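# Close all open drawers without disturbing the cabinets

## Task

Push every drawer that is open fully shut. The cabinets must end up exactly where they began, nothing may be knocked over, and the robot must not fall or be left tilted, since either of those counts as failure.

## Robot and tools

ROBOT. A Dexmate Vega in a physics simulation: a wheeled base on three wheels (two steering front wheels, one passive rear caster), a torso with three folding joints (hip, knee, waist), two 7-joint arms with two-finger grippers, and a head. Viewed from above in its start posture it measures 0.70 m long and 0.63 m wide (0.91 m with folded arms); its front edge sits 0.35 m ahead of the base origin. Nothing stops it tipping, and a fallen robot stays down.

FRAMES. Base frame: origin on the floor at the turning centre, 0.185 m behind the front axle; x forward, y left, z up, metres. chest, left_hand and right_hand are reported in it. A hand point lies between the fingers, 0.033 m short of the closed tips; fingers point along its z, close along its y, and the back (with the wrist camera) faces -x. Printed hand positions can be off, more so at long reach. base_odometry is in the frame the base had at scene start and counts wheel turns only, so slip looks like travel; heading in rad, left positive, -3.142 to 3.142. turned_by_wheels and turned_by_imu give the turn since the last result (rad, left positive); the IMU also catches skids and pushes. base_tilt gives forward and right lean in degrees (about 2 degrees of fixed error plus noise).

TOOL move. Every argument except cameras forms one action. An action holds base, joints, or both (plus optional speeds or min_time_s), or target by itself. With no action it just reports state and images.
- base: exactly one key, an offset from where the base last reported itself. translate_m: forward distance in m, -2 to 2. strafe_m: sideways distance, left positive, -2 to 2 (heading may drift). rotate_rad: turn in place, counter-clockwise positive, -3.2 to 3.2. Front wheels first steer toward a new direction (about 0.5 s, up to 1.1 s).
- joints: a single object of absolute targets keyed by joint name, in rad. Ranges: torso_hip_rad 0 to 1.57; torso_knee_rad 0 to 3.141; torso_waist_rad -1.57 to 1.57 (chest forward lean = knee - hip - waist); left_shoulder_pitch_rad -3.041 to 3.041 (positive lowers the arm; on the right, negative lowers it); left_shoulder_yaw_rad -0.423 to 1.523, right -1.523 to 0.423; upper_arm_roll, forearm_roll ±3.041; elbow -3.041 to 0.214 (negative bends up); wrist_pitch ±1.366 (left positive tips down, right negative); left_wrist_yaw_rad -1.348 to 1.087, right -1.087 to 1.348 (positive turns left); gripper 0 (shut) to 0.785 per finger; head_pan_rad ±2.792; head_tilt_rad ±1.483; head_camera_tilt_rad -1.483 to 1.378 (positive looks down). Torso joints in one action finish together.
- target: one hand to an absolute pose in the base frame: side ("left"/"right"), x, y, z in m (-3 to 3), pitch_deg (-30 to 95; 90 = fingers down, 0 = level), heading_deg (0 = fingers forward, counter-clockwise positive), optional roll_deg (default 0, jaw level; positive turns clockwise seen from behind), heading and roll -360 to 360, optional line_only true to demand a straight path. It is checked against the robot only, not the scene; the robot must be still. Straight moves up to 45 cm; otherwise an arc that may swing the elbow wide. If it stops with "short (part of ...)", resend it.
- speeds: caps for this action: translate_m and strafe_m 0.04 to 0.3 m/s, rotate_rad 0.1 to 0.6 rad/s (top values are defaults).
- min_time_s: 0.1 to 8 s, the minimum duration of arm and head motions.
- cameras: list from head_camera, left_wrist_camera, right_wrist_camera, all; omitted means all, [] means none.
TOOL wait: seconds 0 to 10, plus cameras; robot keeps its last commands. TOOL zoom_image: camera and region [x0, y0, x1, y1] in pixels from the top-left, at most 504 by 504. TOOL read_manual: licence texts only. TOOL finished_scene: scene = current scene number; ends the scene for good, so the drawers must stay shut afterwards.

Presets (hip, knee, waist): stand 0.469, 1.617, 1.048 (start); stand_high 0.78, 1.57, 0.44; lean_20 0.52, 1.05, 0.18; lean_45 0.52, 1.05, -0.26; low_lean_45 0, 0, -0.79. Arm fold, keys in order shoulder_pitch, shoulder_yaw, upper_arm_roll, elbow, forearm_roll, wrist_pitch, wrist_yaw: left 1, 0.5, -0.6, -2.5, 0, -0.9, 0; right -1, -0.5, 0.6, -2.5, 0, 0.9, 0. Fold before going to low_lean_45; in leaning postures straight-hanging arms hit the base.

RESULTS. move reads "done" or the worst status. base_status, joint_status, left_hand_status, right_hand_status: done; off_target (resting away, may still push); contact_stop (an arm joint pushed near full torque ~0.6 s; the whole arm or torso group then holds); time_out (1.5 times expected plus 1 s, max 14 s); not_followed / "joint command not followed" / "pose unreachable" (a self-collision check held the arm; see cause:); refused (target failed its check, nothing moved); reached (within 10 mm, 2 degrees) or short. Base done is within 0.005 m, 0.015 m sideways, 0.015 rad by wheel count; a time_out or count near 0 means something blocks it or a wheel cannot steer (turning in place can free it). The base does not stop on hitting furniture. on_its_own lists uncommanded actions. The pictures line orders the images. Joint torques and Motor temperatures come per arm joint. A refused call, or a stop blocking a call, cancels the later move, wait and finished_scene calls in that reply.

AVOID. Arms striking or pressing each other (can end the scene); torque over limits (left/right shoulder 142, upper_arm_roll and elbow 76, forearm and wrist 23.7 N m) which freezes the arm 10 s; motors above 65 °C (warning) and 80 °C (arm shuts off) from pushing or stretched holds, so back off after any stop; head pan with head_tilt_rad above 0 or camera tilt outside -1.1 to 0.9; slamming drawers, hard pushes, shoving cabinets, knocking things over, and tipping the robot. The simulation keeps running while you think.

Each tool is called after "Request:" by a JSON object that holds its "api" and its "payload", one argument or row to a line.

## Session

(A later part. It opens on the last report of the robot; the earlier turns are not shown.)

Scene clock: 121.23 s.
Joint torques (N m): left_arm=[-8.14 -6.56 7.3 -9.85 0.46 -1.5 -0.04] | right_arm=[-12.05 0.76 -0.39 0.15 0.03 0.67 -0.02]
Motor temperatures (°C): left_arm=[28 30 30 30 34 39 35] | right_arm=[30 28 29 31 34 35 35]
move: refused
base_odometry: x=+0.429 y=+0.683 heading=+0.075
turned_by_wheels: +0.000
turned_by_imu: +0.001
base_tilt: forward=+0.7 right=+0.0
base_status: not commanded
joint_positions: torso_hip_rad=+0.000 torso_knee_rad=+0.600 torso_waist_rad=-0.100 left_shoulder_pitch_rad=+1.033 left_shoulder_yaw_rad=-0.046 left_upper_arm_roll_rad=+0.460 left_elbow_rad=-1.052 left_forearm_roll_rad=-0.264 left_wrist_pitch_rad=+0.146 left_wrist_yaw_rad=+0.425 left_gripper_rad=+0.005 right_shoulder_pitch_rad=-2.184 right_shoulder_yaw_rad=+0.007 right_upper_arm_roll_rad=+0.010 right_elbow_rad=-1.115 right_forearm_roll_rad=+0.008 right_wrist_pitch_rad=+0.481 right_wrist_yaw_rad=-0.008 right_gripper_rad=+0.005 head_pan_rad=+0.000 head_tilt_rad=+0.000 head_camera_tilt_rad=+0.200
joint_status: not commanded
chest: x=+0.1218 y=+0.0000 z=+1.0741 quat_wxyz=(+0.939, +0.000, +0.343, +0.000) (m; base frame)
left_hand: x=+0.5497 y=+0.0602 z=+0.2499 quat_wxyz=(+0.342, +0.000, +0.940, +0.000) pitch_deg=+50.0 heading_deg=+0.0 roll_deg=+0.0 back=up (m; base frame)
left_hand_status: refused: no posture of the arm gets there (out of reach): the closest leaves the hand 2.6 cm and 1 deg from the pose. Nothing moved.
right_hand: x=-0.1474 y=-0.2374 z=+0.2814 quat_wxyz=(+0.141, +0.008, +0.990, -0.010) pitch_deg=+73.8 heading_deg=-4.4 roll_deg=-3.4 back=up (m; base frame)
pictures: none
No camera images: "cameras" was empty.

Request:
{"api": "move", "payload": {
  "joints": {"torso_waist_rad":-0.15},
  "cameras": []
}}

Request:
{"api": "move", "payload": {
  "base": {"translate_m":0.3},
  "speeds": {"translate_m":0.12},
  "cameras": ["head_camera","left_wrist_camera"]
}}

Scene clock: 126.13 s.
Joint torques (N m): left_arm=[-7.43 -9.72 3.35 -9.59 0.59 -1.48 0.39] | right_arm=[-11.95 0.37 -0.27 0.69 -0.05 0.98 0.1]
Motor temperatures (°C): left_arm=[28 30 30 30 34 38 35] | right_arm=[30 28 29 31 34 35 35]
move: done
base_odometry: x=+0.429 y=+0.683 heading=+0.075
turned_by_wheels: +0.000
turned_by_imu: +0.001
base_tilt: forward=+0.6 right=-0.1
base_status: not commanded
joint_positions: torso_hip_rad=+0.000 torso_knee_rad=+0.600 torso_waist_rad=-0.150 left_shoulder_pitch_rad=+1.033 left_shoulder_yaw_rad=-0.046 left_upper_arm_roll_rad=+0.460 left_elbow_rad=-1.052 left_forearm_roll_rad=-0.264 left_wrist_pitch_rad=+0.146 left_wrist_yaw_rad=+0.425 left_gripper_rad=+0.005 right_shoulder_pitch_rad=-2.184 right_shoulder_yaw_rad=+0.007 right_upper_arm_roll_rad=+0.010 right_elbow_rad=-1.115 right_forearm_roll_rad=+0.008 right_wrist_pitch_rad=+0.481 right_wrist_yaw_rad=-0.008 right_gripper_rad=+0.005 head_pan_rad=+0.000 head_tilt_rad=+0.000 head_camera_tilt_rad=+0.200
joint_status: all done
chest: x=+0.1403 y=+0.0000 z=+1.0616 quat_wxyz=(+0.931, +0.000, +0.366, +0.000) (m; base frame)
left_hand: x=+0.5267 y=+0.0602 z=+0.2170 quat_wxyz=(+0.318, +0.000, +0.948, +0.000) pitch_deg=+52.9 heading_deg=+0.0 roll_deg=+0.0 back=up (m; base frame)
right_hand: x=-0.1680 y=-0.2374 z=+0.2833 quat_wxyz=(+0.116, +0.008, +0.993, -0.010) pitch_deg=+76.6 heading_deg=-5.3 roll_deg=-4.3 back=up (m; base frame)
pictures: none
No camera images: "cameras" was empty.

Scene clock: 129.57 s.
Joint torques (N m): left_arm=[-6.62 -4.89 5.64 -8.31 -0.08 -2.2 0.41] | right_arm=[-12.04 0.59 -0.57 0.66 -0.07 0.45 -0.05]
Motor temperatures (°C): left_arm=[28 30 30 31 34 38 35] | right_arm=[30 28 29 31 34 35 35]
move: done
base_odometry: x=+0.728 y=+0.707 heading=+0.074
turned_by_wheels: +0.000
turned_by_imu: +0.000
base_tilt: forward=+0.7 right=+0.0
base_status: done
joint_positions: torso_hip_rad=+0.000 torso_knee_rad=+0.600 torso_waist_rad=-0.150 left_shoulder_pitch_rad=+1.033 left_shoulder_yaw_rad=-0.046 left_upper_arm_roll_rad=+0.460 left_elbow_rad=-1.052 left_forearm_roll_rad=-0.264 left_wrist_pitch_rad=+0.146 left_wrist_yaw_rad=+0.425 left_gripper_rad=+0.005 right_shoulder_pitch_rad=-2.184 right_shoulder_yaw_rad=+0.007 right_upper_arm_roll_rad=+0.010 right_elbow_rad=-1.115 right_forearm_roll_rad=+0.008 right_wrist_pitch_rad=+0.481 right_wrist_yaw_rad=-0.008 right_gripper_rad=+0.005 head_pan_rad=+0.000 head_tilt_rad=+0.000 head_camera_tilt_rad=+0.200
joint_status: not commanded
chest: x=+0.1404 y=+0.0000 z=+1.0616 quat_wxyz=(+0.931, +0.000, +0.366, +0.000) (m; base frame)
left_hand: x=+0.5267 y=+0.0602 z=+0.2170 quat_wxyz=(+0.318, +0.000, +0.948, +0.000) pitch_deg=+52.9 heading_deg=+0.0 roll_deg=+0.0 back=up (m; base frame)
right_hand: x=-0.1680 y=-0.2374 z=+0.2833 quat_wxyz=(+0.116, +0.008, +0.993, -0.010) pitch_deg=+76.6 heading_deg=-5.3 roll_deg=-4.3 back=up (m; base frame)
pictures: head_camera, left_wrist_camera
Images, in order (width x height): head_camera 896x560, left_wrist_camera 672x420.

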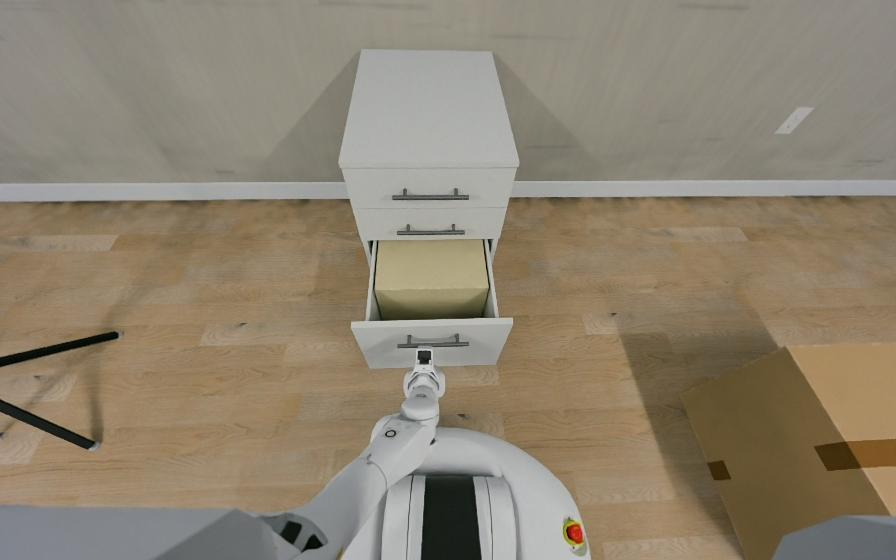

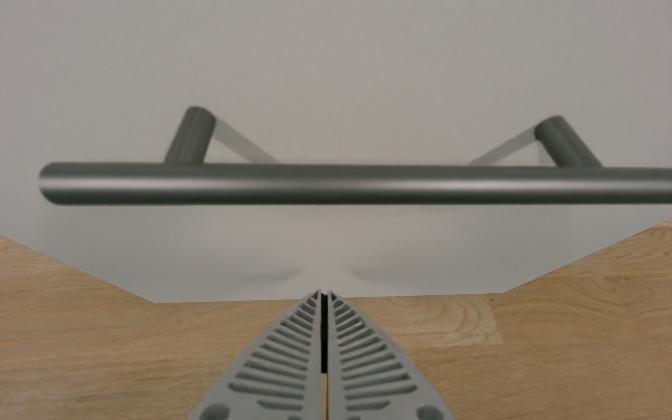

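Request:
{"api": "move", "payload": {
  "base": {"translate_m":0.3},
  "speeds": {"translate_m":0.08},
  "cameras": ["head_camera","left_wrist_camera"]
}}

Scene clock: 138.53 s.
Joint torques (N m): left_arm=[-8.38 -5.41 2.23 -12.31 0.84 -2.07 -0.24] | right_arm=[-12.07 0.14 -0.4 1.3 0.04 0.8 0.11]
Motor temperatures (°C): left_arm=[28 30 30 31 34 39 35] | right_arm=[30 28 29 31 34 35 35]
move: done
base_odometry: x=+1.027 y=+0.730 heading=+0.074
turned_by_wheels: +0.000
turned_by_imu: +0.001
base_tilt: forward=+0.7 right=+0.0
base_status: done
joint_positions: torso_hip_rad=+0.000 torso_knee_rad=+0.600 torso_waist_rad=-0.150 left_shoulder_pitch_rad=+1.033 left_shoulder_yaw_rad=-0.046 left_upper_arm_roll_rad=+0.460 left_elbow_rad=-1.052 left_forearm_roll_rad=-0.264 left_wrist_pitch_rad=+0.147 left_wrist_yaw_rad=+0.425 left_gripper_rad=+0.005 right_shoulder_pitch_rad=-2.184 right_shoulder_yaw_rad=+0.007 right_upper_arm_roll_rad=+0.010 right_elbow_rad=-1.115 right_forearm_roll_rad=+0.008 right_wrist_pitch_rad=+0.481 right_wrist_yaw_rad=-0.008 right_gripper_rad=+0.005 head_pan_rad=+0.000 head_tilt_rad=+0.000 head_camera_tilt_rad=+0.200
joint_status: not commanded
chest: x=+0.1404 y=+0.0000 z=+1.0616 quat_wxyz=(+0.931, +0.000, +0.366, +0.000) (m; base frame)
left_hand: x=+0.5265 y=+0.0601 z=+0.2169 quat_wxyz=(+0.318, +0.000, +0.948, +0.000) pitch_deg=+52.9 heading_deg=+0.0 roll_deg=+0.0 back=up (m; base frame)
right_hand: x=-0.1680 y=-0.2374 z=+0.2833 quat_wxyz=(+0.116, +0.008, +0.993, -0.010) pitch_deg=+76.6 heading_deg=-5.3 roll_deg=-4.3 back=up (m; base frame)
pictures: head_camera, left_wrist_camera
Images, in order (width x height): head_camera 896x560, left_wrist_camera 672x420.

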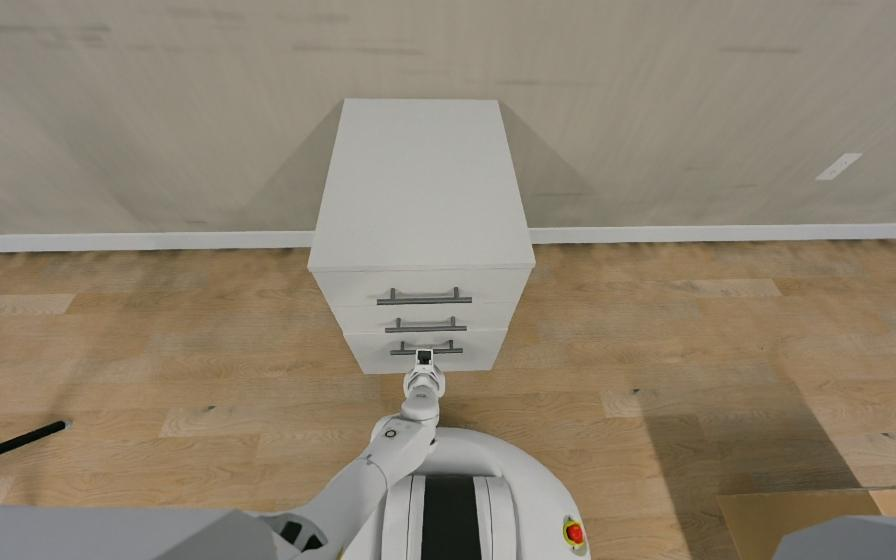

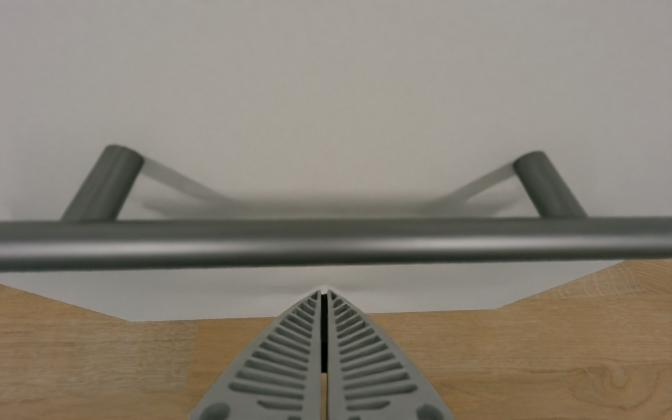

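Request:
{"api": "zoom_image", "payload": {
  "camera": "head_camera",
  "region": [300, 260, 540, 400]
}}

Scaled by 2.100 from the camera's 896x560 image, which has a finer 960x600 frame.

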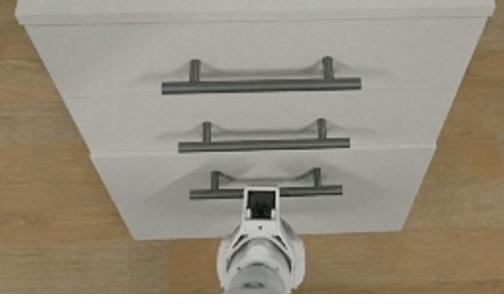

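Request:
{"api": "move", "payload": {
  "base": {"translate_m":0.03},
  "speeds": {"translate_m":0.04},
  "cameras": ["head_camera"]
}}

Request:
{"api": "zoom_image", "payload": {
  "camera": "head_camera",
  "region": [300, 260, 540, 400]
}}

Scene clock: 147.83 s.
Joint torques (N m): left_arm=[-13.42 -3.07 -0.09 -16.15 1.25 -4.52 -0.26] | right_arm=[-12.2 0.23 -0.72 1.18 0 0.92 -0.12]
Motor temperatures (°C): left_arm=[28 30 30 31 34 38 35] | right_arm=[30 28 29 31 34 35 35]
move: done
base_odometry: x=+1.057 y=+0.732 heading=+0.073
turned_by_wheels: +0.000
turned_by_imu: +0.000
base_tilt: forward=+0.7 right=-0.1
base_status: done
joint_positions: torso_hip_rad=+0.000 torso_knee_rad=+0.600 torso_waist_rad=-0.150 left_shoulder_pitch_rad=+1.033 left_shoulder_yaw_rad=-0.046 left_upper_arm_roll_rad=+0.460 left_elbow_rad=-1.051 left_forearm_roll_rad=-0.265 left_wrist_pitch_rad=+0.148 left_wrist_yaw_rad=+0.425 left_gripper_rad=+0.005 right_shoulder_pitch_rad=-2.184 right_shoulder_yaw_rad=+0.007 right_upper_arm_roll_rad=+0.010 right_elbow_rad=-1.115 right_forearm_roll_rad=+0.008 right_wrist_pitch_rad=+0.481 right_wrist_yaw_rad=-0.008 right_gripper_rad=+0.005 head_pan_rad=+0.000 head_tilt_rad=+0.000 head_camera_tilt_rad=+0.200
joint_status: not commanded
chest: x=+0.1404 y=+0.0000 z=+1.0616 quat_wxyz=(+0.931, +0.000, +0.366, +0.000) (m; base frame)
left_hand: x=+0.5258 y=+0.0601 z=+0.2164 quat_wxyz=(+0.317, +0.000, +0.948, +0.000) pitch_deg=+53.0 heading_deg=+0.0 roll_deg=+0.0 back=up (m; base frame)
right_hand: x=-0.1680 y=-0.2374 z=+0.2833 quat_wxyz=(+0.116, +0.008, +0.993, -0.010) pitch_deg=+76.6 heading_deg=-5.3 roll_deg=-4.3 back=up (m; base frame)
pictures: head_camera
Images, in order (width x height): head_camera 896x560.

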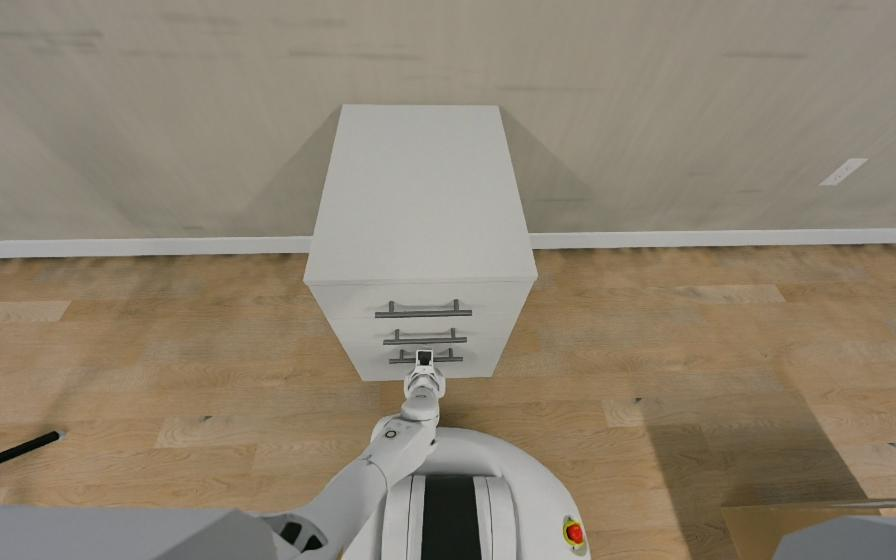

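Scaled by 2.100 from the camera's 896x560 image, which has a finer 960x600 frame.

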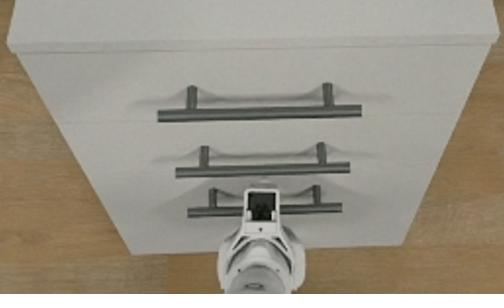

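Request:
{"api": "move", "payload": {
  "base": {"translate_m":-0.5},
  "cameras": ["head_camera"]
}}

Request:
{"api": "zoom_image", "payload": {
  "camera": "head_camera",
  "region": [330, 80, 550, 260]
}}

Request:
{"api": "move", "payload": {
  "joints": {"torso_hip_rad":0.1,"torso_knee_rad":0.9,"torso_waist_rad":0.7,"head_camera_tilt_rad":0.5},
  "cameras": ["head_camera"]
}}

Scene clock: 156.47 s.
Joint torques (N m): left_arm=[-6.76 -3.46 0.58 -11.26 0.41 -1.82 0.03] | right_arm=[-12.39 0.62 -0.32 0.83 0.04 0.91 0.02]
Motor temperatures (°C): left_arm=[28 30 30 31 34 39 35] | right_arm=[30 28 29 31 34 35 35]
move: done
base_odometry: x=+0.558 y=+0.694 heading=+0.073
turned_by_wheels: -0.001
turned_by_imu: +0.000
base_tilt: forward=+0.7 right=-0.1
base_status: done
joint_positions: torso_hip_rad=+0.000 torso_knee_rad=+0.600 torso_waist_rad=-0.150 left_shoulder_pitch_rad=+1.033 left_shoulder_yaw_rad=-0.046 left_upper_arm_roll_rad=+0.460 left_elbow_rad=-1.052 left_forearm_roll_rad=-0.264 left_wrist_pitch_rad=+0.147 left_wrist_yaw_rad=+0.425 left_gripper_rad=+0.005 right_shoulder_pitch_rad=-2.184 right_shoulder_yaw_rad=+0.007 right_upper_arm_roll_rad=+0.010 right_elbow_rad=-1.115 right_forearm_roll_rad=+0.008 right_wrist_pitch_rad=+0.481 right_wrist_yaw_rad=-0.008 right_gripper_rad=+0.005 head_pan_rad=+0.000 head_tilt_rad=+0.000 head_camera_tilt_rad=+0.200
joint_status: not commanded
chest: x=+0.1404 y=+0.0000 z=+1.0616 quat_wxyz=(+0.930, +0.000, +0.366, +0.000) (m; base frame)
left_hand: x=+0.5266 y=+0.0600 z=+0.2169 quat_wxyz=(+0.318, +0.000, +0.948, +0.000) pitch_deg=+52.9 heading_deg=+0.0 roll_deg=+0.0 back=up (m; base frame)
right_hand: x=-0.1680 y=-0.2374 z=+0.2833 quat_wxyz=(+0.116, +0.008, +0.993, -0.010) pitch_deg=+76.6 heading_deg=-5.3 roll_deg=-4.3 back=up (m; base frame)
pictures: head_camera
Images, in order (width x height): head_camera 896x560.

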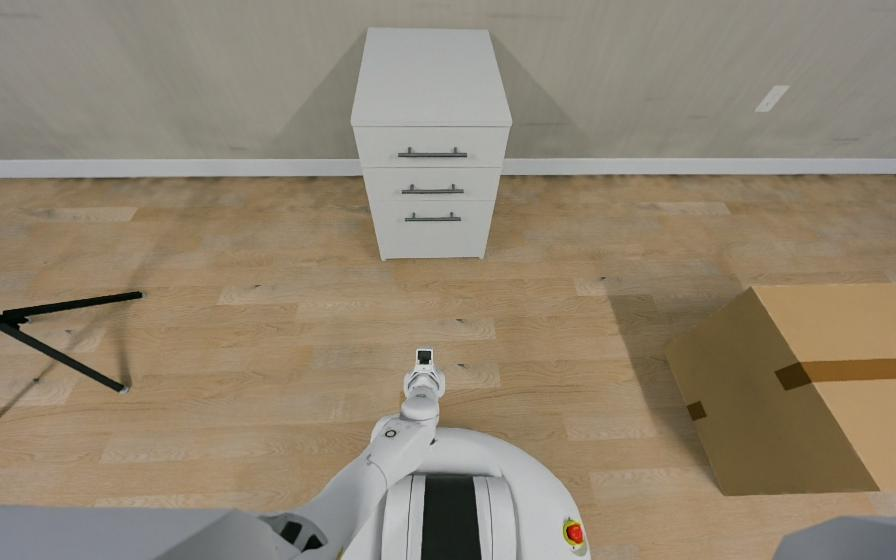

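Scaled by 2.291 from the camera's 896x560 image, which has a finer 960x600 frame.

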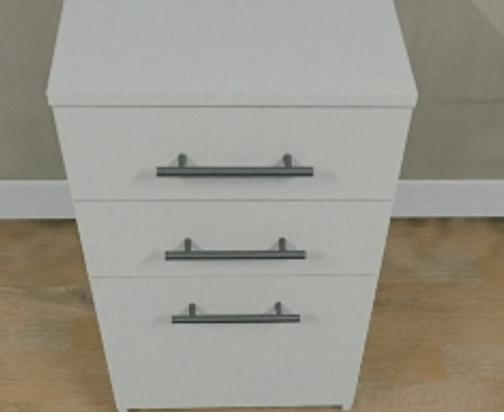

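Scene clock: 160.90 s.
Joint torques (N m): left_arm=[-19.88 -5.77 -1.49 -12.94 0.64 -3.68 -0.29] | right_arm=[3.82 2.59 -4.59 -6.49 -0.44 1.51 0.21]
Motor temperatures (°C): left_arm=[28 30 30 31 34 39 35] | right_arm=[30 28 29 31 34 36 35]
move: done
base_odometry: x=+0.558 y=+0.694 heading=+0.073
turned_by_wheels: +0.000
turned_by_imu: +0.001
base_tilt: forward=+0.7 right=-0.1
base_status: not commanded
joint_positions: torso_hip_rad=+0.100 torso_knee_rad=+0.900 torso_waist_rad=+0.700 left_shoulder_pitch_rad=+1.033 left_shoulder_yaw_rad=-0.046 left_upper_arm_roll_rad=+0.460 left_elbow_rad=-1.052 left_forearm_roll_rad=-0.264 left_wrist_pitch_rad=+0.147 left_wrist_yaw_rad=+0.425 left_gripper_rad=+0.005 right_shoulder_pitch_rad=-2.184 right_shoulder_yaw_rad=+0.007 right_upper_arm_roll_rad=+0.010 right_elbow_rad=-1.115 right_forearm_roll_rad=+0.008 right_wrist_pitch_rad=+0.481 right_wrist_yaw_rad=-0.008 right_gripper_rad=+0.005 head_pan_rad=+0.000 head_tilt_rad=+0.000 head_camera_tilt_rad=+0.500
joint_status: all done
chest: x=-0.0770 y=+0.0000 z=+1.2332 quat_wxyz=(+0.999, +0.000, +0.050, +0.000) (m; base frame)
left_hand: x=+0.7415 y=+0.0600 z=+0.7944 quat_wxyz=(+0.604, +0.000, +0.797, +0.000) pitch_deg=+15.7 heading_deg=+0.0 roll_deg=+0.0 back=up (m; base frame)
right_hand: x=+0.1480 y=-0.2377 z=+0.4268 quat_wxyz=(+0.427, +0.011, +0.904, -0.007) pitch_deg=+39.5 heading_deg=-1.6 roll_deg=-0.2 back=up (m; base frame)
pictures: head_camera
ARM HIT: the robot struck its own base or body hard.
Images, in order (width x height): head_camera 896x560.

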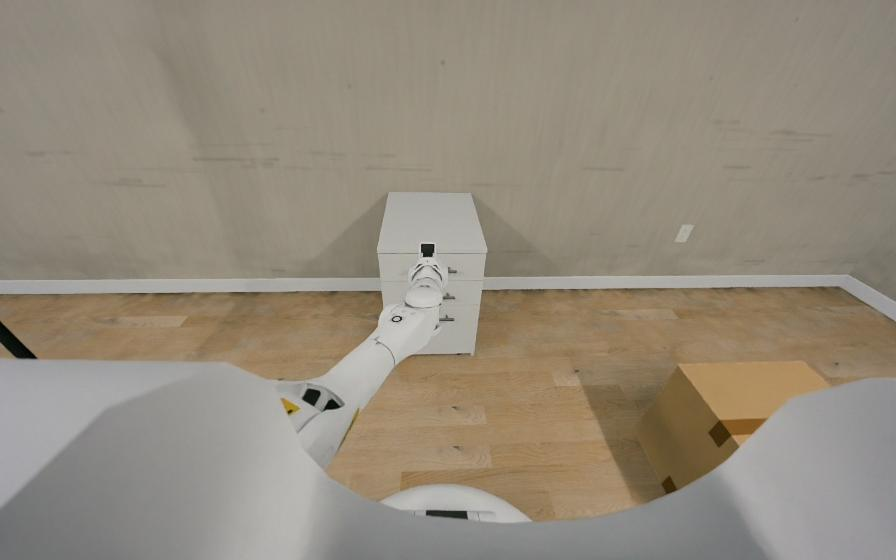

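Request:
{"api": "move", "payload": {
  "joints": {"right_shoulder_yaw_rad":-0.2,"right_elbow_rad":-1.8},
  "cameras": []
}}

Request:
{"api": "move", "payload": {
  "target": {"side":"left","x":0.48,"y":0.12,"z":0.51,"pitch_deg":40,"heading_deg":0},
  "cameras": []
}}

Request:
{"api": "move", "payload": {
  "base": {"rotate_rad":1.5},
  "cameras": ["head_camera"]
}}

Scene clock: 171.00 s.
Joint torques (N m): left_arm=[-19.44 -4.88 -1.05 -14.12 0.63 -1.7 -0.58] | right_arm=[5.31 -2.64 -2.32 -11.96 -0.1 1.98 -0.01]
Motor temperatures (°C): left_arm=[28 30 30 31 34 39 35] | right_arm=[30 28 29 31 34 36 35]
move: done
base_odometry: x=+0.558 y=+0.694 heading=+0.073
turned_by_wheels: +0.000
turned_by_imu: +0.001
base_tilt: forward=+0.7 right=-0.1
base_status: not commanded
joint_positions: torso_hip_rad=+0.100 torso_knee_rad=+0.900 torso_waist_rad=+0.700 left_shoulder_pitch_rad=+1.033 left_shoulder_yaw_rad=-0.046 left_upper_arm_roll_rad=+0.460 left_elbow_rad=-1.052 left_forearm_roll_rad=-0.264 left_wrist_pitch_rad=+0.147 left_wrist_yaw_rad=+0.425 left_gripper_rad=+0.005 right_shoulder_pitch_rad=-2.184 right_shoulder_yaw_rad=-0.198 right_upper_arm_roll_rad=+0.010 right_elbow_rad=-1.794 right_forearm_roll_rad=+0.008 right_wrist_pitch_rad=+0.481 right_wrist_yaw_rad=-0.008 right_gripper_rad=+0.005 head_pan_rad=+0.000 head_tilt_rad=+0.000 head_camera_tilt_rad=+0.500
joint_status: all done
chest: x=-0.0770 y=+0.0000 z=+1.2332 quat_wxyz=(+0.999, +0.000, +0.050, +0.000) (m; base frame)
left_hand: x=+0.7416 y=+0.0600 z=+0.7943 quat_wxyz=(+0.604, +0.000, +0.797, +0.000) pitch_deg=+15.7 heading_deg=+0.0 roll_deg=+0.0 back=up (m; base frame)
right_hand: x=+0.3938 y=-0.2382 z=+0.7869 quat_wxyz=(+0.701, -0.092, +0.707, -0.014) pitch_deg=+1.0 heading_deg=+6.2 roll_deg=-8.5 back=up (m; base frame)
pictures: none
No camera images: "cameras" was empty.

Scene clock: 174.57 s.
Joint torques (N m): left_arm=[-8.3 1.23 -2.1 -11.76 0.08 -2.64 -0.88] | right_arm=[6.39 -3.16 -2.41 -12.15 -0.26 1.91 0.03]
Motor temperatures (°C): left_arm=[28 30 30 31 34 39 35] | right_arm=[30 28 29 31 34 36 35]
move: done
base_odometry: x=+0.558 y=+0.694 heading=+0.073
turned_by_wheels: +0.000
turned_by_imu: +0.001
base_tilt: forward=+0.7 right=-0.1
base_status: not commanded
joint_positions: torso_hip_rad=+0.100 torso_knee_rad=+0.900 torso_waist_rad=+0.700 left_shoulder_pitch_rad=+1.546 left_shoulder_yaw_rad=+0.117 left_upper_arm_roll_rad=+0.437 left_elbow_rad=-1.302 left_forearm_roll_rad=-0.349 left_wrist_pitch_rad=+0.254 left_wrist_yaw_rad=+0.397 left_gripper_rad=+0.005 right_shoulder_pitch_rad=-2.184 right_shoulder_yaw_rad=-0.200 right_upper_arm_roll_rad=+0.010 right_elbow_rad=-1.800 right_forearm_roll_rad=+0.008 right_wrist_pitch_rad=+0.481 right_wrist_yaw_rad=-0.008 right_gripper_rad=+0.005 head_pan_rad=+0.000 head_tilt_rad=+0.000 head_camera_tilt_rad=+0.500
joint_status: not commanded
chest: x=-0.0770 y=+0.0000 z=+1.2332 quat_wxyz=(+0.999, +0.000, +0.050, +0.000) (m; base frame)
left_hand: x=+0.4844 y=+0.1190 z=+0.5137 quat_wxyz=(+0.425, +0.000, +0.905, +0.000) pitch_deg=+39.6 heading_deg=+0.0 roll_deg=+0.0 back=up (m; base frame)
left_hand_status: reached (straight line, planned for 2.0 s): 6 mm and 0.4 deg off.
right_hand: x=+0.3948 y=-0.2374 z=+0.7907 quat_wxyz=(+0.703, -0.093, +0.705, -0.014) pitch_deg=+0.6 heading_deg=+6.4 roll_deg=-8.6 back=up (m; base frame)
pictures: none
No camera images: "cameras" was empty.

Scene clock: 178.63 s.
Joint torques (N m): left_arm=[-5 1.59 -3.42 -11.48 0.53 -2 -0.62] | right_arm=[6.2 -3.04 -2.16 -12.19 -0.08 2.26 -0.1]
Motor temperatures (°C): left_arm=[28 30 30 31 34 39 35] | right_arm=[30 28 29 31 34 36 35]
move: done
base_odometry: x=+0.559 y=+0.693 heading=+1.575
turned_by_wheels: +1.502
turned_by_imu: +1.471
base_tilt: forward=+0.6 right=+0.0
base_status: done
joint_positions: torso_hip_rad=+0.100 torso_knee_rad=+0.900 torso_waist_rad=+0.700 left_shoulder_pitch_rad=+1.552 left_shoulder_yaw_rad=+0.119 left_upper_arm_roll_rad=+0.437 left_elbow_rad=-1.301 left_forearm_roll_rad=-0.350 left_wrist_pitch_rad=+0.253 left_wrist_yaw_rad=+0.396 left_gripper_rad=+0.005 right_shoulder_pitch_rad=-2.184 right_shoulder_yaw_rad=-0.200 right_upper_arm_roll_rad=+0.010 right_elbow_rad=-1.800 right_forearm_roll_rad=+0.008 right_wrist_pitch_rad=+0.480 right_wrist_yaw_rad=-0.008 right_gripper_rad=+0.005 head_pan_rad=+0.000 head_tilt_rad=+0.000 head_camera_tilt_rad=+0.500
joint_status: not commanded
chest: x=-0.0770 y=+0.0000 z=+1.2332 quat_wxyz=(+0.999, +0.000, +0.050, +0.000) (m; base frame)
left_hand: x=+0.4799 y=+0.1199 z=+0.5099 quat_wxyz=(+0.422, +0.000, +0.906, +0.000) pitch_deg=+40.0 heading_deg=+0.0 roll_deg=+0.0 back=up (m; base frame)
right_hand: x=+0.3948 y=-0.2374 z=+0.7907 quat_wxyz=(+0.703, -0.093, +0.705, -0.014) pitch_deg=+0.6 heading_deg=+6.4 roll_deg=-8.6 back=up (m; base frame)
pictures: head_camera
Images, in order (width x height): head_camera 896x560.

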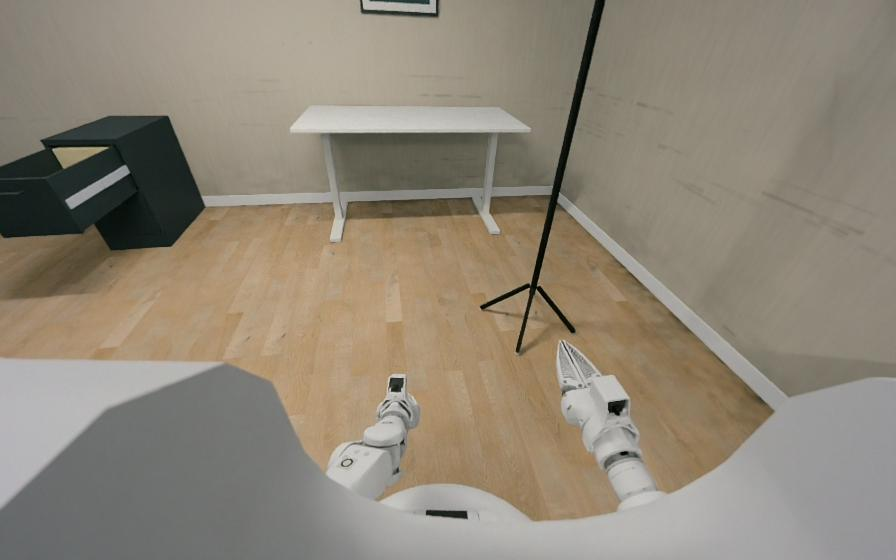

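Request:
{"api": "move", "payload": {
  "joints": {"head_pan_rad":1.4,"head_camera_tilt_rad":0.35},
  "cameras": ["head_camera"]
}}

Scene clock: 187.47 s.
Joint torques (N m): left_arm=[-5.11 0.79 -3.73 -12.25 0.34 -3.9 -0.13] | right_arm=[6.56 -1.96 -2.36 -11.62 -0.14 2.19 -0.1]
Motor temperatures (°C): left_arm=[28 30 30 31 34 39 35] | right_arm=[30 28 29 32 34 36 35]
move: done
base_odometry: x=+0.559 y=+0.693 heading=+1.575
turned_by_wheels: +0.000
turned_by_imu: +0.001
base_tilt: forward=+0.6 right=-0.1
base_status: not commanded
joint_positions: torso_hip_rad=+0.100 torso_knee_rad=+0.900 torso_waist_rad=+0.700 left_shoulder_pitch_rad=+1.552 left_shoulder_yaw_rad=+0.119 left_upper_arm_roll_rad=+0.437 left_elbow_rad=-1.301 left_forearm_roll_rad=-0.350 left_wrist_pitch_rad=+0.253 left_wrist_yaw_rad=+0.396 left_gripper_rad=+0.005 right_shoulder_pitch_rad=-2.184 right_shoulder_yaw_rad=-0.200 right_upper_arm_roll_rad=+0.010 right_elbow_rad=-1.800 right_forearm_roll_rad=+0.008 right_wrist_pitch_rad=+0.480 right_wrist_yaw_rad=-0.008 right_gripper_rad=+0.005 head_pan_rad=+1.400 head_tilt_rad=+0.000 head_camera_tilt_rad=+0.350
joint_status: all done
chest: x=-0.0770 y=+0.0000 z=+1.2332 quat_wxyz=(+0.999, +0.000, +0.050, +0.000) (m; base frame)
left_hand: x=+0.4799 y=+0.1199 z=+0.5099 quat_wxyz=(+0.422, +0.000, +0.906, +0.000) pitch_deg=+40.0 heading_deg=+0.0 roll_deg=+0.0 back=up (m; base frame)
right_hand: x=+0.3948 y=-0.2374 z=+0.7907 quat_wxyz=(+0.703, -0.093, +0.705, -0.014) pitch_deg=+0.6 heading_deg=+6.4 roll_deg=-8.6 back=up (m; base frame)
pictures: head_camera
Images, in order (width x height): head_camera 896x560.

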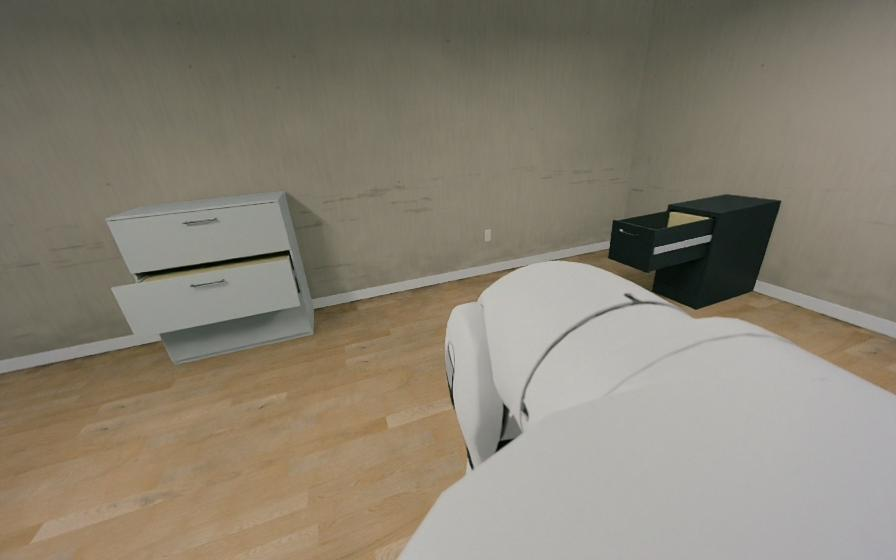

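Request:
{"api": "move", "payload": {
  "base": {"rotate_rad":1.5},
  "joints": {"head_pan_rad":0,"head_camera_tilt_rad":0.4},
  "cameras": ["head_camera"]
}}

Scene clock: 195.47 s.
Joint torques (N m): left_arm=[-4.87 -0.73 -2.56 -12.1 -0.66 -1.78 -0.79] | right_arm=[5.95 -2.99 -2.43 -12.16 -0.21 2.59 -0.24]
Motor temperatures (°C): left_arm=[28 30 30 31 34 39 35] | right_arm=[30 28 29 32 34 36 35]
move: done
base_odometry: x=+0.560 y=+0.693 heading=+3.077
turned_by_wheels: +1.502
turned_by_imu: +1.474
base_tilt: forward=+0.6 right=-0.1
base_status: done
joint_positions: torso_hip_rad=+0.100 torso_knee_rad=+0.900 torso_waist_rad=+0.700 left_shoulder_pitch_rad=+1.552 left_shoulder_yaw_rad=+0.119 left_upper_arm_roll_rad=+0.437 left_elbow_rad=-1.301 left_forearm_roll_rad=-0.350 left_wrist_pitch_rad=+0.253 left_wrist_yaw_rad=+0.396 left_gripper_rad=+0.005 right_shoulder_pitch_rad=-2.184 right_shoulder_yaw_rad=-0.200 right_upper_arm_roll_rad=+0.010 right_elbow_rad=-1.800 right_forearm_roll_rad=+0.008 right_wrist_pitch_rad=+0.480 right_wrist_yaw_rad=-0.008 right_gripper_rad=+0.005 head_pan_rad=+0.000 head_tilt_rad=+0.000 head_camera_tilt_rad=+0.400
joint_status: all done
chest: x=-0.0770 y=+0.0000 z=+1.2332 quat_wxyz=(+0.999, +0.000, +0.050, +0.000) (m; base frame)
left_hand: x=+0.4799 y=+0.1199 z=+0.5099 quat_wxyz=(+0.422, +0.000, +0.906, +0.000) pitch_deg=+40.0 heading_deg=+0.0 roll_deg=+0.0 back=up (m; base frame)
right_hand: x=+0.3948 y=-0.2374 z=+0.7907 quat_wxyz=(+0.703, -0.093, +0.705, -0.014) pitch_deg=+0.6 heading_deg=+6.4 roll_deg=-8.6 back=up (m; base frame)
pictures: head_camera
Images, in order (width x height): head_camera 896x560.

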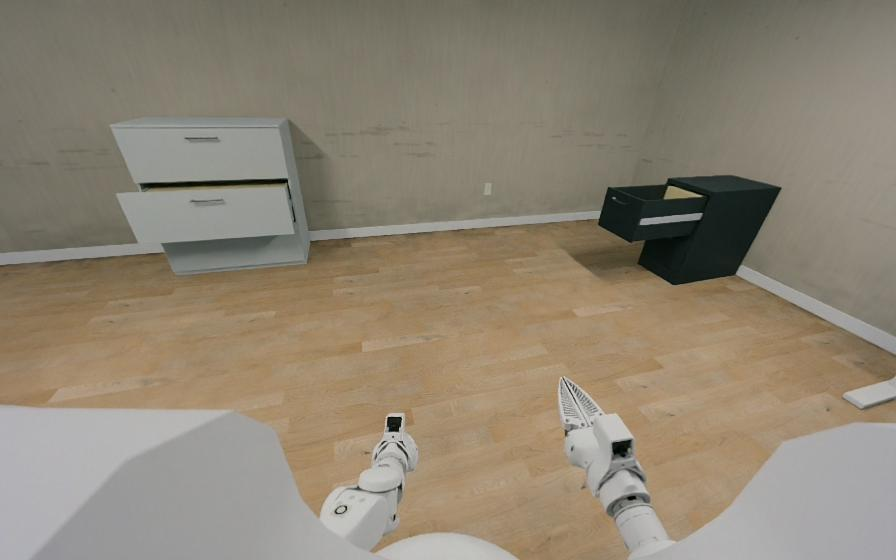

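Request:
{"api": "move", "payload": {
  "base": {"rotate_rad":0.17},
  "cameras": []
}}

Request:
{"api": "move", "payload": {
  "base": {"translate_m":0.7},
  "cameras": ["head_camera"]
}}

Request:
{"api": "move", "payload": {
  "base": {"strafe_m":1.2},
  "cameras": ["head_camera"]
}}

Scene clock: 207.83 s.
Joint torques (N m): left_arm=[-6.67 -1.36 -0.78 -10.84 -0.1 -2.12 -0.7] | right_arm=[7.42 -3.61 -2.15 -12.42 -0.11 2.58 -0.16]
Motor temperatures (°C): left_arm=[28 30 30 31 34 39 35] | right_arm=[30 28 29 32 34 36 35]
move: done
base_odometry: x=+0.560 y=+0.693 heading=-3.037
turned_by_wheels: +0.170
turned_by_imu: +0.167
base_tilt: forward=+0.6 right=-0.1
base_status: done
joint_positions: torso_hip_rad=+0.100 torso_knee_rad=+0.900 torso_waist_rad=+0.700 left_shoulder_pitch_rad=+1.552 left_shoulder_yaw_rad=+0.119 left_upper_arm_roll_rad=+0.437 left_elbow_rad=-1.301 left_forearm_roll_rad=-0.350 left_wrist_pitch_rad=+0.253 left_wrist_yaw_rad=+0.396 left_gripper_rad=+0.005 right_shoulder_pitch_rad=-2.184 right_shoulder_yaw_rad=-0.200 right_upper_arm_roll_rad=+0.010 right_elbow_rad=-1.800 right_forearm_roll_rad=+0.008 right_wrist_pitch_rad=+0.480 right_wrist_yaw_rad=-0.008 right_gripper_rad=+0.005 head_pan_rad=+0.000 head_tilt_rad=+0.000 head_camera_tilt_rad=+0.400
joint_status: not commanded
chest: x=-0.0770 y=+0.0000 z=+1.2332 quat_wxyz=(+0.999, +0.000, +0.050, +0.000) (m; base frame)
left_hand: x=+0.4799 y=+0.1199 z=+0.5099 quat_wxyz=(+0.422, +0.000, +0.906, +0.000) pitch_deg=+40.0 heading_deg=+0.0 roll_deg=+0.0 back=up (m; base frame)
right_hand: x=+0.3948 y=-0.2374 z=+0.7907 quat_wxyz=(+0.703, -0.093, +0.705, -0.014) pitch_deg=+0.6 heading_deg=+6.4 roll_deg=-8.6 back=up (m; base frame)
pictures: none
No camera images: "cameras" was empty.

Scene clock: 211.97 s.
Joint torques (N m): left_arm=[-7.31 1.06 -4.78 -11.63 0.32 -2.99 -0.38] | right_arm=[6.73 -3.32 -2.03 -12.68 -0.09 2.52 0.01]
Motor temperatures (°C): left_arm=[28 30 30 31 34 39 35] | right_arm=[30 28 29 32 34 36 35]
move: done
base_odometry: x=-0.136 y=+0.618 heading=-3.036
turned_by_wheels: +0.000
turned_by_imu: +0.001
base_tilt: forward=+0.7 right=-0.1
base_status: done
joint_positions: torso_hip_rad=+0.100 torso_knee_rad=+0.900 torso_waist_rad=+0.700 left_shoulder_pitch_rad=+1.552 left_shoulder_yaw_rad=+0.119 left_upper_arm_roll_rad=+0.437 left_elbow_rad=-1.301 left_forearm_roll_rad=-0.350 left_wrist_pitch_rad=+0.253 left_wrist_yaw_rad=+0.396 left_gripper_rad=+0.005 right_shoulder_pitch_rad=-2.184 right_shoulder_yaw_rad=-0.200 right_upper_arm_roll_rad=+0.010 right_elbow_rad=-1.800 right_forearm_roll_rad=+0.008 right_wrist_pitch_rad=+0.480 right_wrist_yaw_rad=-0.008 right_gripper_rad=+0.005 head_pan_rad=+0.000 head_tilt_rad=+0.000 head_camera_tilt_rad=+0.400
joint_status: not commanded
chest: x=-0.0770 y=+0.0000 z=+1.2332 quat_wxyz=(+0.999, +0.000, +0.050, +0.000) (m; base frame)
left_hand: x=+0.4799 y=+0.1199 z=+0.5099 quat_wxyz=(+0.422, +0.000, +0.906, +0.000) pitch_deg=+40.0 heading_deg=+0.0 roll_deg=+0.0 back=up (m; base frame)
right_hand: x=+0.3948 y=-0.2374 z=+0.7908 quat_wxyz=(+0.703, -0.093, +0.705, -0.014) pitch_deg=+0.6 heading_deg=+6.4 roll_deg=-8.6 back=up (m; base frame)
pictures: head_camera
Images, in order (width x height): head_camera 896x560.

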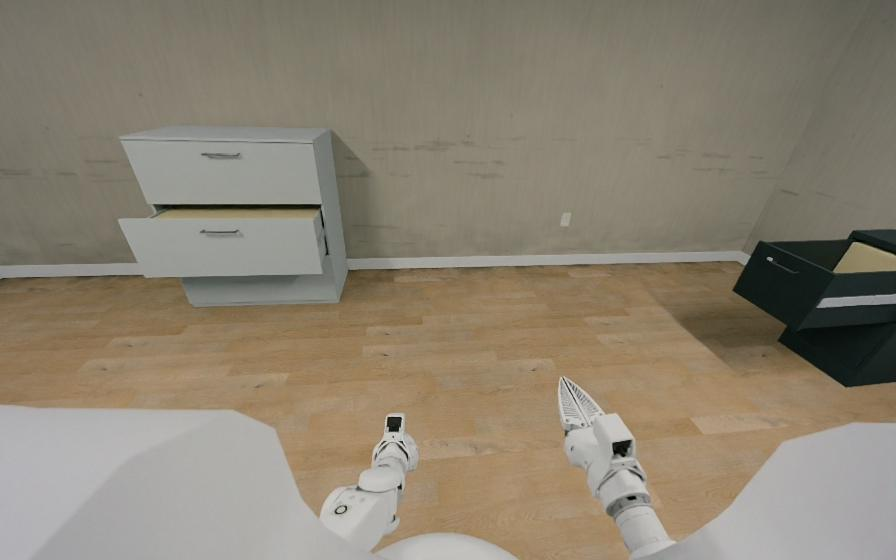

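Scene clock: 218.20 s.
Joint torques (N m): left_arm=[-6.77 1.17 -4.42 -11.11 -0.08 -3.18 -0.68] | right_arm=[6.7 -3.04 -1.7 -11.13 0.1 2.22 -0.22]
Motor temperatures (°C): left_arm=[27 30 30 31 34 38 35] | right_arm=[29 28 29 32 34 36 35]
move: done
base_odometry: x=-0.002 y=-0.573 heading=-3.027
turned_by_wheels: +0.009
turned_by_imu: +0.001
base_tilt: forward=+0.6 right=-0.1
base_status: done
joint_positions: torso_hip_rad=+0.100 torso_knee_rad=+0.900 torso_waist_rad=+0.700 left_shoulder_pitch_rad=+1.552 left_shoulder_yaw_rad=+0.119 left_upper_arm_roll_rad=+0.437 left_elbow_rad=-1.301 left_forearm_roll_rad=-0.350 left_wrist_pitch_rad=+0.253 left_wrist_yaw_rad=+0.396 left_gripper_rad=+0.005 right_shoulder_pitch_rad=-2.184 right_shoulder_yaw_rad=-0.200 right_upper_arm_roll_rad=+0.010 right_elbow_rad=-1.800 right_forearm_roll_rad=+0.008 right_wrist_pitch_rad=+0.480 right_wrist_yaw_rad=-0.008 right_gripper_rad=+0.005 head_pan_rad=+0.000 head_tilt_rad=+0.000 head_camera_tilt_rad=+0.400
joint_status: not commanded
chest: x=-0.0770 y=+0.0000 z=+1.2332 quat_wxyz=(+0.999, +0.000, +0.050, +0.000) (m; base frame)
left_hand: x=+0.4799 y=+0.1199 z=+0.5099 quat_wxyz=(+0.422, +0.000, +0.906, +0.000) pitch_deg=+40.0 heading_deg=+0.0 roll_deg=+0.0 back=up (m; base frame)
right_hand: x=+0.3948 y=-0.2373 z=+0.7908 quat_wxyz=(+0.703, -0.093, +0.705, -0.014) pitch_deg=+0.6 heading_deg=+6.4 roll_deg=-8.6 back=up (m; base frame)
pictures: head_camera
Images, in order (width x height): head_camera 896x560.

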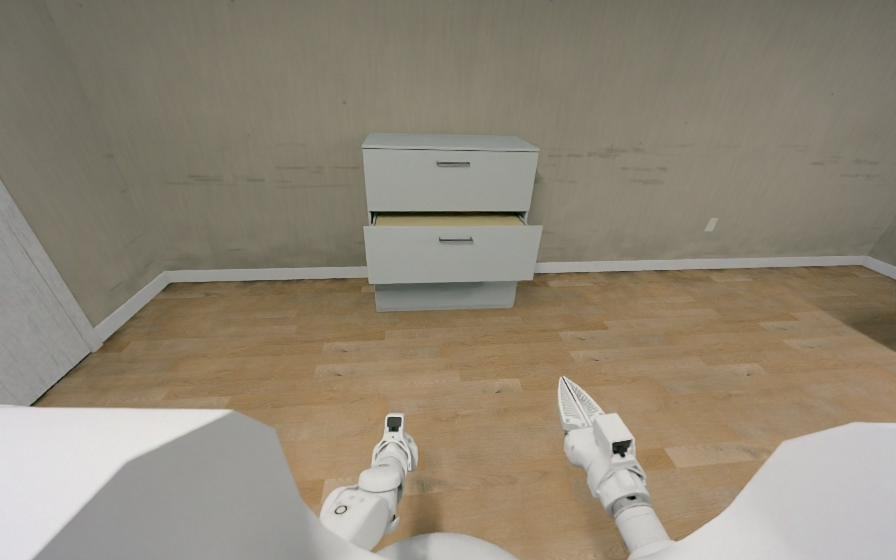

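Request:
{"api": "move", "payload": {
  "base": {"rotate_rad":0.068},
  "cameras": []
}}

Request:
{"api": "move", "payload": {
  "target": {"side":"left","x":0.5,"y":0.02,"z":0.56,"pitch_deg":35,"heading_deg":0},
  "cameras": []
}}

Request:
{"api": "move", "payload": {
  "base": {"strafe_m":-0.17},
  "cameras": []
}}

Request:
{"api": "move", "payload": {
  "base": {"translate_m":0.7},
  "cameras": ["head_camera"]
}}

Scene clock: 229.07 s.
Joint torques (N m): left_arm=[-6.53 -0.63 -4.21 -10.72 0.02 -1.67 -0.53] | right_arm=[6.02 -2.66 -1.8 -10.91 -0.12 3.06 -0.29]
Motor temperatures (°C): left_arm=[27 30 30 31 34 38 35] | right_arm=[29 28 29 32 34 36 35]
move: done
base_odometry: x=-0.002 y=-0.573 heading=-2.960
turned_by_wheels: +0.068
turned_by_imu: +0.067
base_tilt: forward=+0.6 right=+0.0
base_status: done
joint_positions: torso_hip_rad=+0.100 torso_knee_rad=+0.900 torso_waist_rad=+0.700 left_shoulder_pitch_rad=+1.552 left_shoulder_yaw_rad=+0.119 left_upper_arm_roll_rad=+0.437 left_elbow_rad=-1.301 left_forearm_roll_rad=-0.350 left_wrist_pitch_rad=+0.253 left_wrist_yaw_rad=+0.396 left_gripper_rad=+0.005 right_shoulder_pitch_rad=-2.184 right_shoulder_yaw_rad=-0.200 right_upper_arm_roll_rad=+0.010 right_elbow_rad=-1.800 right_forearm_roll_rad=+0.008 right_wrist_pitch_rad=+0.480 right_wrist_yaw_rad=-0.008 right_gripper_rad=+0.005 head_pan_rad=+0.000 head_tilt_rad=+0.000 head_camera_tilt_rad=+0.400
joint_status: not commanded
chest: x=-0.0770 y=+0.0000 z=+1.2332 quat_wxyz=(+0.999, +0.000, +0.050, +0.000) (m; base frame)
left_hand: x=+0.4799 y=+0.1199 z=+0.5099 quat_wxyz=(+0.422, +0.000, +0.906, +0.000) pitch_deg=+40.0 heading_deg=+0.0 roll_deg=+0.0 back=up (m; base frame)
right_hand: x=+0.3948 y=-0.2373 z=+0.7908 quat_wxyz=(+0.703, -0.093, +0.705, -0.014) pitch_deg=+0.6 heading_deg=+6.4 roll_deg=-8.6 back=up (m; base frame)
pictures: none
No camera images: "cameras" was empty.

Scene clock: 233.20 s.
Joint torques (N m): left_arm=[-12.49 -2.86 -3.57 -9.29 0.47 -2.43 0.84] | right_arm=[6.67 -3.22 -1.82 -11.35 0 2.7 -0.18]
Motor temperatures (°C): left_arm=[28 30 30 31 34 38 35] | right_arm=[29 28 29 32 34 36 35]
move: done
base_odometry: x=-0.002 y=-0.573 heading=-2.960
turned_by_wheels: +0.000
turned_by_imu: +0.001
base_tilt: forward=+0.6 right=-0.1
base_status: not commanded
joint_positions: torso_hip_rad=+0.100 torso_knee_rad=+0.900 torso_waist_rad=+0.700 left_shoulder_pitch_rad=+1.201 left_shoulder_yaw_rad=+0.255 left_upper_arm_roll_rad=+1.135 left_elbow_rad=-1.225 left_forearm_roll_rad=-0.875 left_wrist_pitch_rad=-0.040 left_wrist_yaw_rad=+0.832 left_gripper_rad=+0.005 right_shoulder_pitch_rad=-2.184 right_shoulder_yaw_rad=-0.200 right_upper_arm_roll_rad=+0.010 right_elbow_rad=-1.800 right_forearm_roll_rad=+0.008 right_wrist_pitch_rad=+0.480 right_wrist_yaw_rad=-0.008 right_gripper_rad=+0.005 head_pan_rad=+0.000 head_tilt_rad=+0.000 head_camera_tilt_rad=+0.400
joint_status: not commanded
chest: x=-0.0770 y=+0.0000 z=+1.2332 quat_wxyz=(+0.999, +0.000, +0.050, +0.000) (m; base frame)
left_hand: x=+0.5001 y=+0.0196 z=+0.5600 quat_wxyz=(+0.462, +0.000, +0.887, -0.001) pitch_deg=+35.0 heading_deg=-0.1 roll_deg=-0.1 back=up (m; base frame)
left_hand_status: reached (checked arc [the straight line was blocked], planned for 2.5 s): 0 mm and 0.1 deg off.
right_hand: x=+0.3948 y=-0.2373 z=+0.7908 quat_wxyz=(+0.703, -0.093, +0.705, -0.014) pitch_deg=+0.6 heading_deg=+6.4 roll_deg=-8.6 back=up (m; base frame)
pictures: none
No camera images: "cameras" was empty.

Scene clock: 235.50 s.
Joint torques (N m): left_arm=[-13.39 -2.92 -2.2 -9.38 1.2 -2.55 0.58] | right_arm=[6.42 -3.19 -1.51 -11.65 -0.02 2.12 -0.08]
Motor temperatures (°C): left_arm=[28 30 30 31 34 38 35] | right_arm=[29 28 29 32 34 36 35]
move: done
base_odometry: x=-0.033 y=-0.407 heading=-2.962
turned_by_wheels: -0.002
turned_by_imu: -0.001
base_tilt: forward=+0.6 right=+0.0
base_status: done
joint_positions: torso_hip_rad=+0.100 torso_knee_rad=+0.900 torso_waist_rad=+0.700 left_shoulder_pitch_rad=+1.198 left_shoulder_yaw_rad=+0.256 left_upper_arm_roll_rad=+1.141 left_elbow_rad=-1.225 left_forearm_roll_rad=-0.880 left_wrist_pitch_rad=-0.043 left_wrist_yaw_rad=+0.836 left_gripper_rad=+0.005 right_shoulder_pitch_rad=-2.184 right_shoulder_yaw_rad=-0.200 right_upper_arm_roll_rad=+0.010 right_elbow_rad=-1.800 right_forearm_roll_rad=+0.008 right_wrist_pitch_rad=+0.480 right_wrist_yaw_rad=-0.008 right_gripper_rad=+0.005 head_pan_rad=+0.000 head_tilt_rad=+0.000 head_camera_tilt_rad=+0.400
joint_status: not commanded
chest: x=-0.0770 y=+0.0000 z=+1.2332 quat_wxyz=(+0.999, +0.000, +0.050, +0.000) (m; base frame)
left_hand: x=+0.4998 y=+0.0200 z=+0.5598 quat_wxyz=(+0.462, +0.000, +0.887, +0.000) pitch_deg=+35.0 heading_deg=+0.0 roll_deg=+0.0 back=up (m; base frame)
right_hand: x=+0.3948 y=-0.2373 z=+0.7908 quat_wxyz=(+0.703, -0.093, +0.705, -0.014) pitch_deg=+0.6 heading_deg=+6.4 roll_deg=-8.6 back=up (m; base frame)
pictures: none
No camera images: "cameras" was empty.

Scene clock: 239.93 s.
Joint torques (N m): left_arm=[-14.32 0.81 -1.19 -9.65 0.31 -1.48 0.76] | right_arm=[6.71 -2.43 -1.46 -11.6 0.02 2.06 -0.18]
Motor temperatures (°C): left_arm=[28 30 30 31 34 38 35] | right_arm=[29 28 29 32 34 36 35]
move: done
base_odometry: x=-0.722 y=-0.535 heading=-2.961
turned_by_wheels: +0.001
turned_by_imu: +0.002
base_tilt: forward=+0.6 right=+0.0
base_status: done
joint_positions: torso_hip_rad=+0.100 torso_knee_rad=+0.900 torso_waist_rad=+0.700 left_shoulder_pitch_rad=+1.198 left_shoulder_yaw_rad=+0.256 left_upper_arm_roll_rad=+1.141 left_elbow_rad=-1.225 left_forearm_roll_rad=-0.880 left_wrist_pitch_rad=-0.043 left_wrist_yaw_rad=+0.836 left_gripper_rad=+0.005 right_shoulder_pitch_rad=-2.184 right_shoulder_yaw_rad=-0.200 right_upper_arm_roll_rad=+0.010 right_elbow_rad=-1.800 right_forearm_roll_rad=+0.008 right_wrist_pitch_rad=+0.480 right_wrist_yaw_rad=-0.008 right_gripper_rad=+0.005 head_pan_rad=+0.000 head_tilt_rad=+0.000 head_camera_tilt_rad=+0.400
joint_status: not commanded
chest: x=-0.0770 y=+0.0000 z=+1.2332 quat_wxyz=(+0.999, +0.000, +0.050, +0.000) (m; base frame)
left_hand: x=+0.4998 y=+0.0200 z=+0.5598 quat_wxyz=(+0.462, +0.000, +0.887, +0.000) pitch_deg=+35.0 heading_deg=+0.0 roll_deg=+0.0 back=up (m; base frame)
right_hand: x=+0.3948 y=-0.2373 z=+0.7908 quat_wxyz=(+0.703, -0.093, +0.705, -0.014) pitch_deg=+0.6 heading_deg=+6.4 roll_deg=-8.6 back=up (m; base frame)
pictures: head_camera
Images, in order (width x height): head_camera 896x560.

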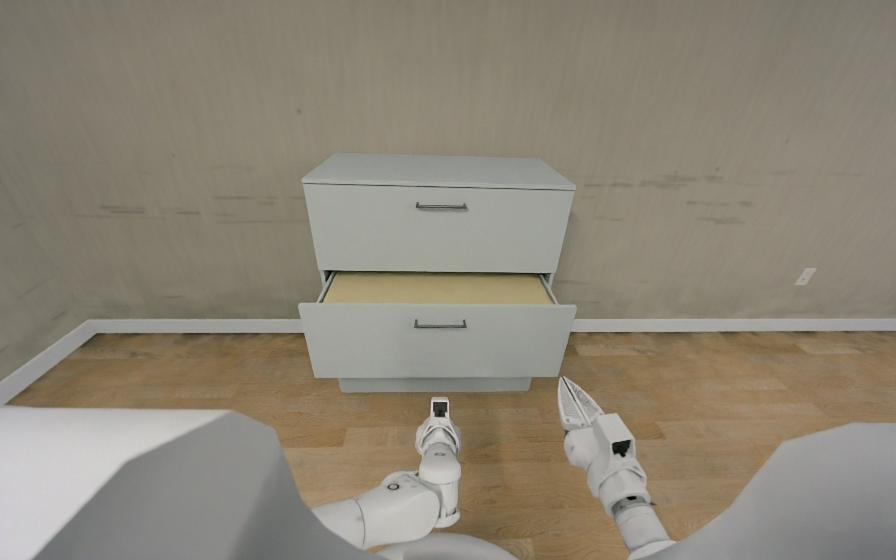

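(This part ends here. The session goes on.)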